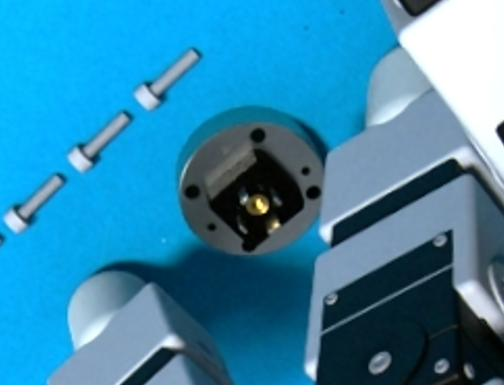

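Request:
{"op": "execute_actions", "data": {"actions": [[[0,0,0,0,0,0,0.754,0.06,0.576,0.696,0.714,0.678,0.226,0.168,0.754,-0.06,0.576,0.696,0.343,0,-0.3,0.696,0.3,-0.8,0,0,0,0,0,0,0.754,0,0.576,0.696,0.714,0.678,0.226,0.168,0.754,0,0.576,0.696,0.754,0,0.576,0.696,0.4,-0.6]],[[0,0,0,0,0,0,0.754,-0.1,0.576,0.696,0.714,0.678,0.226,0.168,0.754,0.1,0.576,0.696,0.343,0,-0.3,0.696,0.3,-0.9,0,0,0,0,0,0,0.754,0,0.576,0.696,0.714,0.678,0.226,0.168,0.754,0,0.576,0.696,0.754,0,0.576,0.696,0.4,-0.6]]], "cameras": ["cam_left_wrist"]}}

Request:
{"op": "zoom_image", "data": {"camera": "cam_left_wrist", "region": [260, 40, 430, 170]}}

Scene clock: 764.43 s.
left_arm: end_effector_position=(+0.3262, +0.0304, +0.1302) hand_goal=(+0.754, -0.100, +0.576, +0.696, +0.714, +0.678, +0.226, +0.168, +0.754, +0.100, +0.576, +0.696, +0.344, +0.000, -0.300, +0.696) hand_measured=(+0.750, +0.030, +0.574, +0.696, +0.714, +0.678, +0.224, +0.168, +0.754, -0.014, +0.578, +0.696, +0.348, +0.000, -0.294, +0.696) hand_current_ma=(-12, +357, -6, -1, -1, -1, -9, -1, +0, -357, +4, +1, +11, +0, +16, +0) hand_state=(goal, blocked, goal, goal, goal, goal, goal, goal, goal, blocked, goal, goal, goal, goal, goal, goal) hand_current_limit=0.30 hand_speed=-0.90 end_effector_quat_wxyz=(-0.011, +1.000, +0.002, -0.014) | right_arm: end_effector_position=(+0.3583, -0.5132, +0.1129) hand_goal=(+0.754, +0.000, +0.576, +0.696, +0.714, +0.678, +0.226, +0.168, +0.754, +0.000, +0.576, +0.696, +0.754, +0.000, +0.576, +0.696) hand_measured=(+0.752, +0.000, +0.576, +0.696, +0.712, +0.678, +0.226, +0.168, +0.752, +0.000, +0.576, +0.696, +0.752, +0.000, +0.576, +0.696) hand_current_ma=(-4, +1, +1, +0, -4, -1, +0, -1, -4, +1, +1, +0, -5, +1, +1, +0) hand_state=(goal, goal, goal, goal, goal, goal, goal, goal, goal, goal, goal, goal, goal, goal, goal, goal) hand_current_limit=0.40 hand_speed=-0.60 end_effector_quat_wxyz=(-0.278, +0.749, -0.033, +0.600)
Joint positions: left_arm=[-0.58 1.487 0.993 -1.112 -0.003 0.974] | right_arm=[-0.95 1.493 0.521 0.466 -1.311 1.557]
Joint torques (N m): left_arm=[-0.09 -11.87 9.28 0.46 0.16 -0.02] | right_arm=[1.26 -8.23 6.98 2.04 -0.54 -0.05]
Heat: left arm: hottest elbow 44 °C; right arm: hottest shoulder 36 °C.
Hand target: left_arm +0.3356, +0.0209, +0.1476; -0.001, +1.000, +0.003, +0.000 | right_arm +0.3613, -0.5176, +0.1152; -0.276, +0.749, -0.031, +0.602
Off the commanded pose: left_arm 0.022 m, 2 deg | right_arm 0.006 m, 0 deg.
Step readings (end_effector_position of left_arm | right_arm):
0: (+0.3262, +0.0304, +0.1291) | (+0.3583, -0.5132, +0.1129)
1: (+0.3262, +0.0304, +0.1291) | (+0.3583, -0.5132, +0.1129)
2: (+0.3262, +0.0304, +0.1292) | (+0.3583, -0.5132, +0.1129)
4: (+0.3263, +0.0304, +0.1297) | (+0.3583, -0.5132, +0.1129)
8: (+0.3263, +0.0304, +0.1302) | (+0.3583, -0.5132, +0.1129)
15: (+0.3263, +0.0304, +0.1302) | (+0.3583, -0.5132, +0.1129)
16: (+0.3263, +0.0304, +0.1302) | (+0.3583, -0.5132, +0.1129)
17: (+0.3263, +0.0304, +0.1302) | (+0.3583, -0.5132, +0.1129)
19: (+0.3263, +0.0304, +0.1302) | (+0.3583, -0.5132, +0.1129)
23: (+0.3262, +0.0304, +0.1302) | (+0.3583, -0.5132, +0.1129)
30: (+0.3262, +0.0304, +0.1302) | (+0.3583, -0.5132, +0.1129)
camera_calibration:
cam_left_wrist: T_world_to_cam=[[-0.767969, 0.636228, 0.0737365, 0.182562], [0.473309, 0.48618, 0.73458, -0.309739], [0.431511, 0.599035, -0.674504, 0.0517463], [0, 0, 0, 1]] pos_world=[0.264476, 0.00343995, 0.24897]
Images, in order (width x height): cam_left_wrist 672x504.

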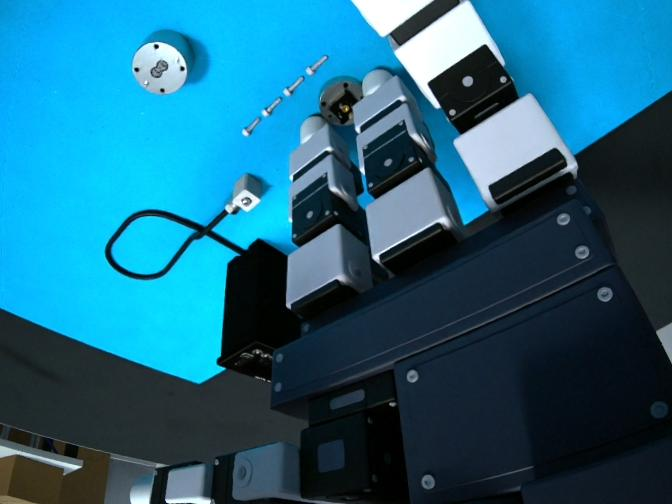

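Scaled by 2.965 from the camera's 672x504 image, which has a finer 960x720 frame.

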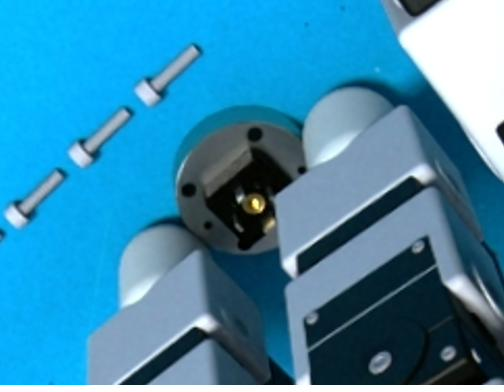

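Request:
{"op": "execute_actions", "data": {"actions": [[[0,0,0.02,0,0,0,0.754,-0.1,0.576,0.696,0.714,0.678,0.226,0.168,0.754,0.1,0.576,0.696,0.343,0,-0.3,0.696,0.3,-0.9,0,0,0,0,0,0,0.754,0,0.576,0.696,0.714,0.678,0.226,0.168,0.754,0,0.576,0.696,0.754,0,0.576,0.696,0.4,-0.6]]], "cameras": ["cam_left_wrist"]}}

Request:
{"op": "zoom_image", "data": {"camera": "cam_left_wrist", "region": [260, 40, 430, 170]}}

Scene clock: 771.80 s.
left_arm: end_effector_position=(+0.3242, +0.0318, +0.1394) hand_goal=(+0.754, -0.100, +0.576, +0.696, +0.714, +0.678, +0.226, +0.168, +0.754, +0.100, +0.576, +0.696, +0.344, +0.000, -0.300, +0.696) hand_measured=(+0.750, +0.000, +0.574, +0.696, +0.714, +0.678, +0.224, +0.168, +0.754, +0.032, +0.578, +0.696, +0.348, +0.000, -0.294, +0.696) hand_current_ma=(-12, +348, -6, -1, -1, -1, -9, -1, +0, -224, +4, +1, +11, +0, +16, +0) hand_state=(goal, blocked, goal, goal, goal, goal, goal, goal, goal, blocked, goal, goal, goal, goal, goal, goal) hand_current_limit=0.30 hand_speed=-0.90 end_effector_quat_wxyz=(-0.013, +1.000, +0.002, -0.017) | right_arm: end_effector_position=(+0.3583, -0.5132, +0.1129) hand_goal=(+0.754, +0.000, +0.576, +0.696, +0.714, +0.678, +0.226, +0.168, +0.754, +0.000, +0.576, +0.696, +0.754, +0.000, +0.576, +0.696) hand_measured=(+0.752, +0.000, +0.576, +0.696, +0.712, +0.678, +0.226, +0.168, +0.752, +0.000, +0.576, +0.696, +0.752, +0.000, +0.576, +0.696) hand_current_ma=(-4, +1, +1, +0, -4, -1, +0, -1, -4, +1, +1, +0, -5, +1, +1, +0) hand_state=(goal, goal, goal, goal, goal, goal, goal, goal, goal, goal, goal, goal, goal, goal, goal, goal) hand_current_limit=0.40 hand_speed=-0.60 end_effector_quat_wxyz=(-0.278, +0.749, -0.033, +0.600)
Joint positions: left_arm=[-0.58 1.473 1.006 -1.147 -0.003 0.974] | right_arm=[-0.95 1.493 0.521 0.466 -1.311 1.557]
Joint torques (N m): left_arm=[0.03 -11.28 9.95 0.38 0.13 0] | right_arm=[1.14 -7.77 6.9 2.13 -0.56 -0.03]
Heat: left arm: hottest elbow 44 °C; right arm: hottest shoulder 36 °C.
Hand target: left_arm +0.3355, +0.0210, +0.1595; -0.001, +1.000, +0.003, +0.000 | right_arm +0.3613, -0.5176, +0.1152; -0.276, +0.749, -0.031, +0.602
Off the commanded pose: left_arm 0.026 m, 2 deg | right_arm 0.006 m, 0 deg.
Step readings (end_effector_position of left_arm | right_arm):
0: (+0.3262, +0.0304, +0.1302) | (+0.3583, -0.5132, +0.1129)
1: (+0.3262, +0.0305, +0.1302) | (+0.3583, -0.5132, +0.1129)
2: (+0.3259, +0.0307, +0.1305) | (+0.3583, -0.5132, +0.1129)
4: (+0.3253, +0.0311, +0.1321) | (+0.3583, -0.5132, +0.1129)
8: (+0.3254, +0.0310, +0.1384) | (+0.3583, -0.5132, +0.1129)
15: (+0.3244, +0.0317, +0.1395) | (+0.3583, -0.5132, +0.1129)
camera_calibration:
cam_left_wrist: T_world_to_cam=[[-0.767509, 0.635901, 0.0809968, 0.17835], [0.47777, 0.483202, 0.733656, -0.317351], [0.427395, 0.601785, -0.674676, 0.0592956], [0, 0, 0, 1]] pos_world=[0.263163, 0.00424816, 0.258386]
Images, in order (width x height): cam_left_wrist 672x504.

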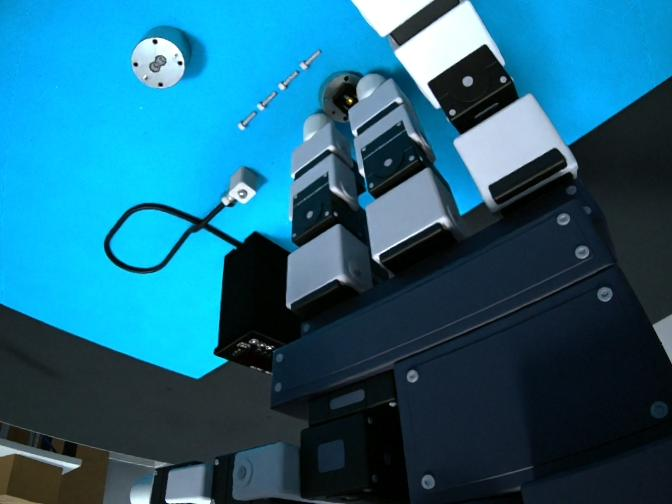

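Scaled by 2.965 from the camera's 672x504 image, which has a finer 960x720 frame.

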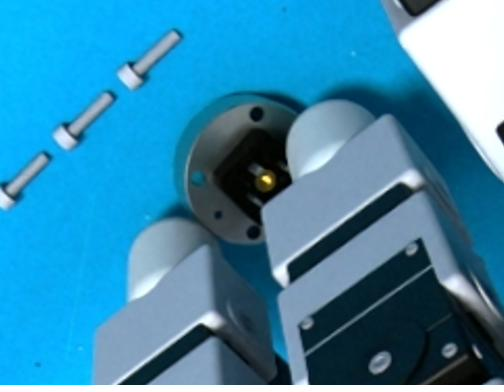

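Request:
{"op": "execute_actions", "data": {"actions": [[[-0.0242,0.0192,-0.035,0,0,0,0.754,-0.1,0.576,0.696,0.714,0.678,0.226,0.168,0.754,0.1,0.576,0.696,0.343,0,-0.3,0.696,0.3,-0.9,0,0,0,0,0,0,0.754,0,0.576,0.696,0.714,0.678,0.226,0.168,0.754,0,0.576,0.696,0.754,0,0.576,0.696,0.4,-0.6]],[[0,0,-0.023,0,0,0,0.754,-0.1,0.576,0.696,0.714,0.678,0.226,0.168,0.754,0.1,0.576,0.696,0.343,0,-0.3,0.696,0.3,-0.9,0,0,0,0,0,0,0.754,0,0.576,0.696,0.714,0.678,0.226,0.168,0.754,0,0.576,0.696,0.754,0,0.576,0.696,0.4,-0.6]],[[0,0,0,0,0,0,0.754,0.133,0.576,0.696,0.714,0.678,0.226,0.168,0.754,-0.133,0.576,0.696,0.343,0,-0.3,0.696,0.3,-0.9,0,0,0,0,0,0,0.754,0,0.576,0.696,0.714,0.678,0.226,0.168,0.754,0,0.576,0.696,0.754,0,0.576,0.696,0.4,-0.6]]], "cameras": ["cam_left_wrist"]}}

Request:
{"op": "zoom_image", "data": {"camera": "cam_left_wrist", "region": [260, 40, 430, 170]}}

Scene clock: 836.00 s.
left_arm: end_effector_position=(+0.3209, +0.0341, +0.1314) hand_goal=(+0.754, +0.134, +0.576, +0.696, +0.714, +0.678, +0.226, +0.168, +0.754, -0.132, +0.576, +0.696, +0.344, +0.000, -0.300, +0.696) hand_measured=(+0.754, +0.130, +0.576, +0.696, +0.714, +0.678, +0.224, +0.168, +0.754, -0.128, +0.578, +0.698, +0.348, +0.000, -0.294, +0.696) hand_current_ma=(+1, -9, +1, -1, -1, -1, -9, -1, +2, +9, +5, +5, +11, +0, +16, +0) hand_state=(goal, goal, goal, goal, goal, goal, goal, goal, goal, goal, goal, goal, goal, goal, goal, goal) hand_current_limit=0.30 hand_speed=-0.90 end_effector_quat_wxyz=(+0.000, +1.000, +0.002, +0.004) | right_arm: end_effector_position=(+0.3583, -0.5132, +0.1129) hand_goal=(+0.754, +0.000, +0.576, +0.696, +0.714, +0.678, +0.226, +0.168, +0.754, +0.000, +0.576, +0.696, +0.754, +0.000, +0.576, +0.696) hand_measured=(+0.752, +0.000, +0.576, +0.696, +0.712, +0.678, +0.226, +0.168, +0.752, +0.000, +0.576, +0.696, +0.752, +0.000, +0.576, +0.696) hand_current_ma=(-4, +1, +1, +0, -4, -1, +0, -1, -4, +1, +1, +0, -5, +1, +1, +0) hand_state=(goal, goal, goal, goal, goal, goal, goal, goal, goal, goal, goal, goal, goal, goal, goal, goal) hand_current_limit=0.40 hand_speed=-0.60 end_effector_quat_wxyz=(-0.278, +0.749, -0.033, +0.600)
Joint positions: left_arm=[-0.58 1.446 0.944 -1.062 -0.004 0.974] | right_arm=[-0.95 1.493 0.521 0.466 -1.311 1.557]
Joint torques (N m): left_arm=[-0.26 -9.29 6.5 1.33 0.13 0.01] | right_arm=[1.38 -7.65 6.95 2.09 -0.54 -0.03]
Heat: left arm: hottest elbow 43 °C; right arm: hottest shoulder 36 °C.
Hand target: left_arm +0.3211, +0.0324, +0.1248; -0.001, +1.000, +0.003, +0.000 | right_arm +0.3613, -0.5176, +0.1152; -0.276, +0.749, -0.031, +0.602
Off the commanded pose: left_arm 0.007 m, 1 deg | right_arm 0.006 m, 0 deg.
Step readings (end_effector_position of left_arm | right_arm):
0: (+0.3242, +0.0318, +0.1394) | (+0.3583, -0.5132, +0.1129)
1: (+0.3242, +0.0318, +0.1394) | (+0.3583, -0.5132, +0.1129)
2: (+0.3244, +0.0317, +0.1395) | (+0.3583, -0.5132, +0.1129)
4: (+0.3254, +0.0310, +0.1394) | (+0.3583, -0.5132, +0.1129)
8: (+0.3239, +0.0320, +0.1397) | (+0.3583, -0.5132, +0.1129)
15: (+0.3232, +0.0325, +0.1398) | (+0.3583, -0.5132, +0.1129)
16: (+0.3232, +0.0325, +0.1397) | (+0.3583, -0.5132, +0.1129)
17: (+0.3232, +0.0325, +0.1392) | (+0.3583, -0.5132, +0.1129)
19: (+0.3235, +0.0323, +0.1373) | (+0.3583, -0.5132, +0.1129)
23: (+0.3240, +0.0319, +0.1380) | (+0.3583, -0.5132, +0.1129)
30: (+0.3241, +0.0318, +0.1382) | (+0.3583, -0.5132, +0.1129)
31: (+0.3241, +0.0318, +0.1382) | (+0.3583, -0.5132, +0.1129)
32: (+0.3242, +0.0318, +0.1382) | (+0.3583, -0.5132, +0.1129)
34: (+0.3244, +0.0317, +0.1383) | (+0.3583, -0.5132, +0.1129)
38: (+0.3252, +0.0311, +0.1386) | (+0.3583, -0.5132, +0.1129)
45: (+0.3239, +0.0321, +0.1353) | (+0.3583, -0.5132, +0.1129)
camera_calibration:
cam_left_wrist: T_world_to_cam=[[-0.76986, 0.637439, 0.0314194, 0.182227], [0.447094, 0.503533, 0.739298, -0.302618], [0.455436, 0.583204, -0.672645, 0.0453159], [0, 0, 0, 1]] pos_world=[0.254949, 0.00979112, 0.248481]
Images, in order (width x height): cam_left_wrist 672x504.

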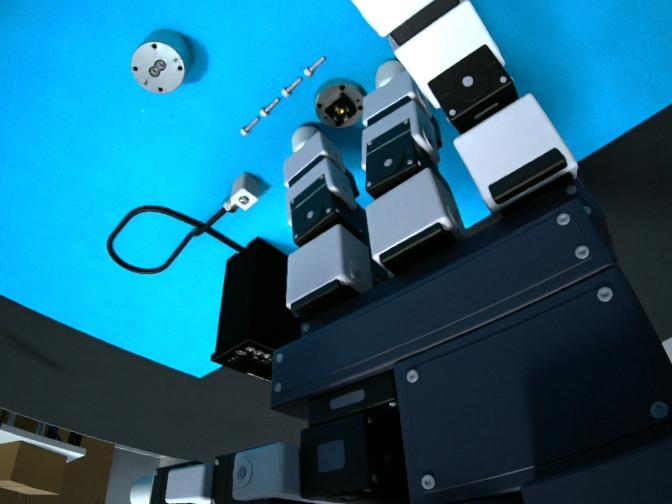

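Scaled by 2.965 from the camera's 672x504 image, which has a finer 960x720 frame.

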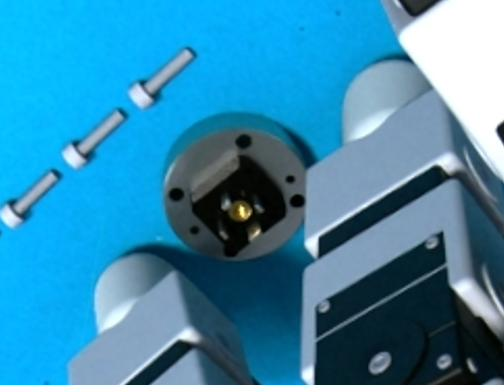

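Request:
{"op": "execute_actions", "data": {"actions": [[[0.0057,-0.002,-0.006,0,0,0,0.754,0.133,0.576,0.696,0.714,0.678,0.226,0.168,0.754,-0.133,0.576,0.696,0.343,0,-0.3,0.696,0.3,-0.9,0,0,0,0,0,0,0.754,0,0.576,0.696,0.714,0.678,0.226,0.168,0.754,0,0.576,0.696,0.754,0,0.576,0.696,0.4,-0.6]],[[0,0,0,0,0,0,0.754,0.08,0.576,0.696,0.714,0.678,0.226,0.168,0.754,-0.08,0.576,0.696,0.343,0,-0.3,0.696,0.3,-0.9,0,0,0,0,0,0,0.754,0,0.576,0.696,0.714,0.678,0.226,0.168,0.754,0,0.576,0.696,0.754,0,0.576,0.696,0.4,-0.6]]], "cameras": ["cam_left_wrist"]}}

Request:
{"op": "zoom_image", "data": {"camera": "cam_left_wrist", "region": [260, 40, 430, 170]}}

Scene clock: 851.73 s.
left_arm: end_effector_position=(+0.3231, +0.0326, +0.1311) hand_goal=(+0.754, +0.080, +0.576, +0.696, +0.714, +0.678, +0.226, +0.168, +0.754, -0.080, +0.576, +0.696, +0.344, +0.000, -0.300, +0.696) hand_measured=(+0.758, +0.096, +0.578, +0.696, +0.714, +0.678, +0.224, +0.168, +0.754, -0.082, +0.578, +0.698, +0.348, +0.000, -0.294, +0.696) hand_current_ma=(+9, +38, +6, +1, -1, -1, -9, -1, +2, -5, +5, +5, +11, +0, +16, +0) hand_state=(goal, goal, goal, goal, goal, goal, goal, goal, goal, goal, goal, goal, goal, goal, goal, goal) hand_current_limit=0.30 hand_speed=-0.90 end_effector_quat_wxyz=(+0.003, +1.000, +0.002, +0.007) | right_arm: end_effector_position=(+0.3583, -0.5132, +0.1129) hand_goal=(+0.754, +0.000, +0.576, +0.696, +0.714, +0.678, +0.226, +0.168, +0.754, +0.000, +0.576, +0.696, +0.754, +0.000, +0.576, +0.696) hand_measured=(+0.752, +0.000, +0.576, +0.696, +0.712, +0.678, +0.226, +0.168, +0.752, +0.000, +0.576, +0.696, +0.752, +0.000, +0.576, +0.696) hand_current_ma=(-4, +1, +1, +0, -4, -1, +0, -1, -4, +1, +1, +0, -5, +1, +1, +0) hand_state=(goal, goal, goal, goal, goal, goal, goal, goal, goal, goal, goal, goal, goal, goal, goal, goal) hand_current_limit=0.40 hand_speed=-0.60 end_effector_quat_wxyz=(-0.278, +0.749, -0.033, +0.600)
Joint positions: left_arm=[-0.58 1.449 0.944 -1.051 -0.004 0.974] | right_arm=[-0.95 1.493 0.521 0.466 -1.311 1.557]
Joint torques (N m): left_arm=[0.62 -8.53 6.8 1.36 0.12 0.03] | right_arm=[0.56 -8.18 6.89 2.14 -0.56 -0.09]
Heat: left arm: hottest elbow 42 °C; right arm: hottest shoulder 36 °C.
Hand target: left_arm +0.3245, +0.0312, +0.1212; -0.001, +1.000, +0.003, +0.000 | right_arm +0.3613, -0.5176, +0.1152; -0.276, +0.749, -0.031, +0.602
Off the commanded pose: left_arm 0.010 m, 1 deg | right_arm 0.006 m, 0 deg.
Step readings (end_effector_position of left_arm | right_arm):
0: (+0.3209, +0.0341, +0.1314) | (+0.3583, -0.5132, +0.1129)
1: (+0.3209, +0.0341, +0.1314) | (+0.3583, -0.5132, +0.1129)
2: (+0.3210, +0.0340, +0.1313) | (+0.3583, -0.5132, +0.1129)
4: (+0.3214, +0.0338, +0.1307) | (+0.3583, -0.5132, +0.1129)
8: (+0.3215, +0.0337, +0.1305) | (+0.3583, -0.5132, +0.1129)
15: (+0.3216, +0.0336, +0.1306) | (+0.3583, -0.5132, +0.1129)
16: (+0.3216, +0.0336, +0.1306) | (+0.3583, -0.5132, +0.1129)
17: (+0.3218, +0.0335, +0.1306) | (+0.3583, -0.5132, +0.1129)
19: (+0.3224, +0.0331, +0.1308) | (+0.3583, -0.5132, +0.1129)
23: (+0.3231, +0.0326, +0.1311) | (+0.3583, -0.5132, +0.1129)
30: (+0.3231, +0.0326, +0.1311) | (+0.3583, -0.5132, +0.1129)
camera_calibration:
cam_left_wrist: T_world_to_cam=[[-0.770009, 0.637618, 0.0229975, 0.186042], [0.44195, 0.507024, 0.740005, -0.301149], [0.46018, 0.579974, -0.672208, 0.0434238], [0, 0, 0, 1]] pos_world=[0.256364, 0.00888102, 0.247763]
Images, in order (width x height): cam_left_wrist 672x504.

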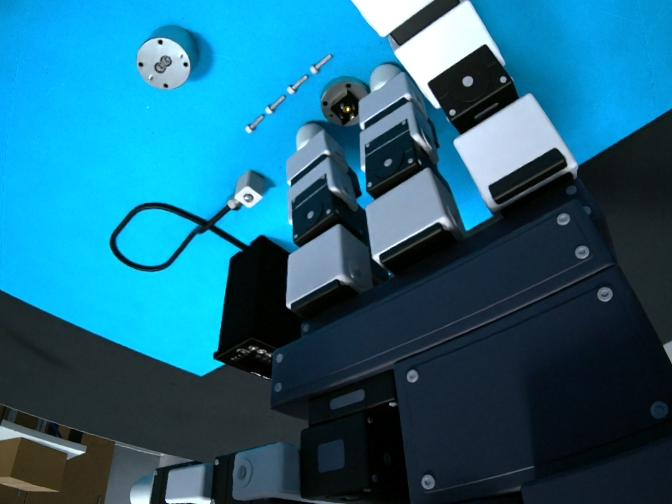

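Scaled by 2.965 from the camera's 672x504 image, which has a finer 960x720 frame.

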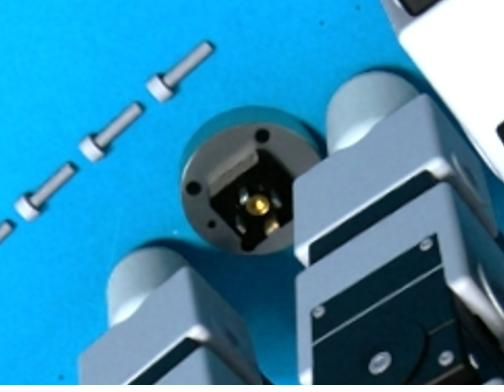

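Request:
{"op": "execute_actions", "data": {"actions": [[[0,-0.001,0,0,0,0,0.754,-0.1,0.576,0.696,0.714,0.678,0.226,0.168,0.754,0.1,0.576,0.696,0.343,0,-0.3,0.696,0.4,-0.9,0,0,0,0,0,0,0.754,0,0.576,0.696,0.714,0.678,0.226,0.168,0.754,0,0.576,0.696,0.754,0,0.576,0.696,0.4,-0.6]],[[0.0,0,0,0,0,0,0.754,-0.12,0.576,0.696,0.714,0.678,0.226,0.168,0.754,0.12,0.576,0.696,0.343,0,-0.3,0.696,0.4,-0.9,0,0,0,0,0,0,0.754,0,0.576,0.696,0.714,0.678,0.226,0.168,0.754,0,0.576,0.696,0.754,0,0.576,0.696,0.4,-0.6]]], "cameras": ["cam_left_wrist"]}}

Request:
{"op": "zoom_image", "data": {"camera": "cam_left_wrist", "region": [260, 40, 430, 170]}}

Scene clock: 881.30 s.
left_arm: end_effector_position=(+0.3247, +0.0320, +0.1313) hand_goal=(+0.754, -0.120, +0.576, +0.696, +0.714, +0.678, +0.226, +0.168, +0.754, +0.120, +0.576, +0.696, +0.344, +0.000, -0.300, +0.696) hand_measured=(+0.760, +0.056, +0.580, +0.696, +0.714, +0.678, +0.224, +0.168, +0.754, +0.006, +0.578, +0.698, +0.348, +0.000, -0.294, +0.696) hand_current_ma=(+13, +385, +8, +2, -1, -1, -9, -1, +2, -385, +5, +5, +11, +0, +16, +0) hand_state=(goal, blocked, goal, goal, goal, goal, goal, goal, goal, blocked, goal, goal, goal, goal, goal, goal) hand_current_limit=0.40 hand_speed=-0.90 end_effector_quat_wxyz=(+0.004, +1.000, +0.002, +0.011) | right_arm: end_effector_position=(+0.3583, -0.5132, +0.1129) hand_goal=(+0.754, +0.000, +0.576, +0.696, +0.714, +0.678, +0.226, +0.168, +0.754, +0.000, +0.576, +0.696, +0.754, +0.000, +0.576, +0.696) hand_measured=(+0.752, +0.000, +0.576, +0.696, +0.712, +0.678, +0.226, +0.168, +0.752, +0.000, +0.576, +0.696, +0.752, +0.000, +0.576, +0.696) hand_current_ma=(-4, +1, +1, +0, -4, -1, +0, -1, -4, +1, +1, +0, -5, +1, +1, +0) hand_state=(goal, goal, goal, goal, goal, goal, goal, goal, goal, goal, goal, goal, goal, goal, goal, goal) hand_current_limit=0.40 hand_speed=-0.60 end_effector_quat_wxyz=(-0.278, +0.749, -0.033, +0.600)
Joint positions: left_arm=[-0.58 1.449 0.944 -1.044 -0.006 0.974] | right_arm=[-0.95 1.493 0.521 0.466 -1.311 1.557]
Joint torques (N m): left_arm=[0.21 -8.82 6.97 1.13 0.17 0.03] | right_arm=[0.79 -7.88 6.82 2.18 -0.55 -0.06]
Heat: left arm: hottest elbow 41 °C; right arm: hottest shoulder 36 °C.
Hand target: left_arm +0.3245, +0.0306, +0.1212; -0.001, +1.000, +0.003, +0.000 | right_arm +0.3613, -0.5176, +0.1152; -0.276, +0.749, -0.031, +0.602
Off the commanded pose: left_arm 0.010 m, 1 deg | right_arm 0.006 m, 0 deg.
Step readings (end_effector_position of left_arm | right_arm):
0: (+0.3231, +0.0326, +0.1311) | (+0.3583, -0.5132, +0.1129)
1: (+0.3231, +0.0326, +0.1311) | (+0.3583, -0.5132, +0.1129)
2: (+0.3233, +0.0325, +0.1311) | (+0.3583, -0.5132, +0.1129)
4: (+0.3237, +0.0324, +0.1312) | (+0.3583, -0.5132, +0.1129)
8: (+0.3246, +0.0321, +0.1312) | (+0.3583, -0.5132, +0.1129)
15: (+0.3247, +0.0320, +0.1313) | (+0.3583, -0.5132, +0.1129)
16: (+0.3247, +0.0320, +0.1313) | (+0.3583, -0.5132, +0.1129)
17: (+0.3247, +0.0320, +0.1313) | (+0.3583, -0.5132, +0.1129)
19: (+0.3247, +0.0320, +0.1313) | (+0.3583, -0.5132, +0.1129)
23: (+0.3247, +0.0320, +0.1313) | (+0.3583, -0.5132, +0.1129)
30: (+0.3247, +0.0320, +0.1313) | (+0.3583, -0.5132, +0.1129)
camera_calibration:
cam_left_wrist: T_world_to_cam=[[-0.770178, 0.637608, 0.0167812, 0.188514], [0.437001, 0.508331, 0.742044, -0.300393], [0.464603, 0.578839, -0.670141, 0.0415041], [0, 0, 0, 1]] pos_world=[0.257178, 0.00847729, 0.247555]
Images, in order (width x height): cam_left_wrist 672x504.

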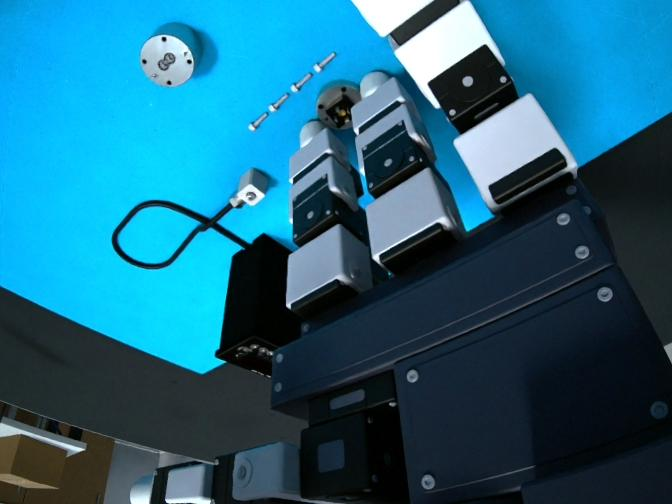

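Scaled by 2.965 from the camera's 672x504 image, which has a finer 960x720 frame.

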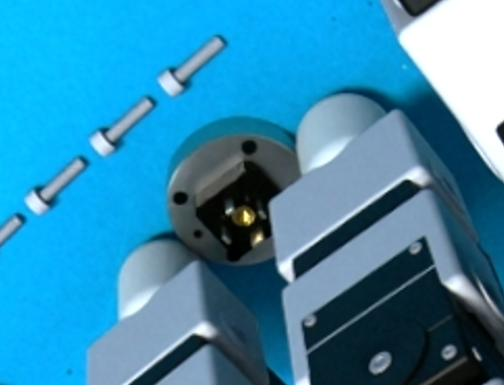

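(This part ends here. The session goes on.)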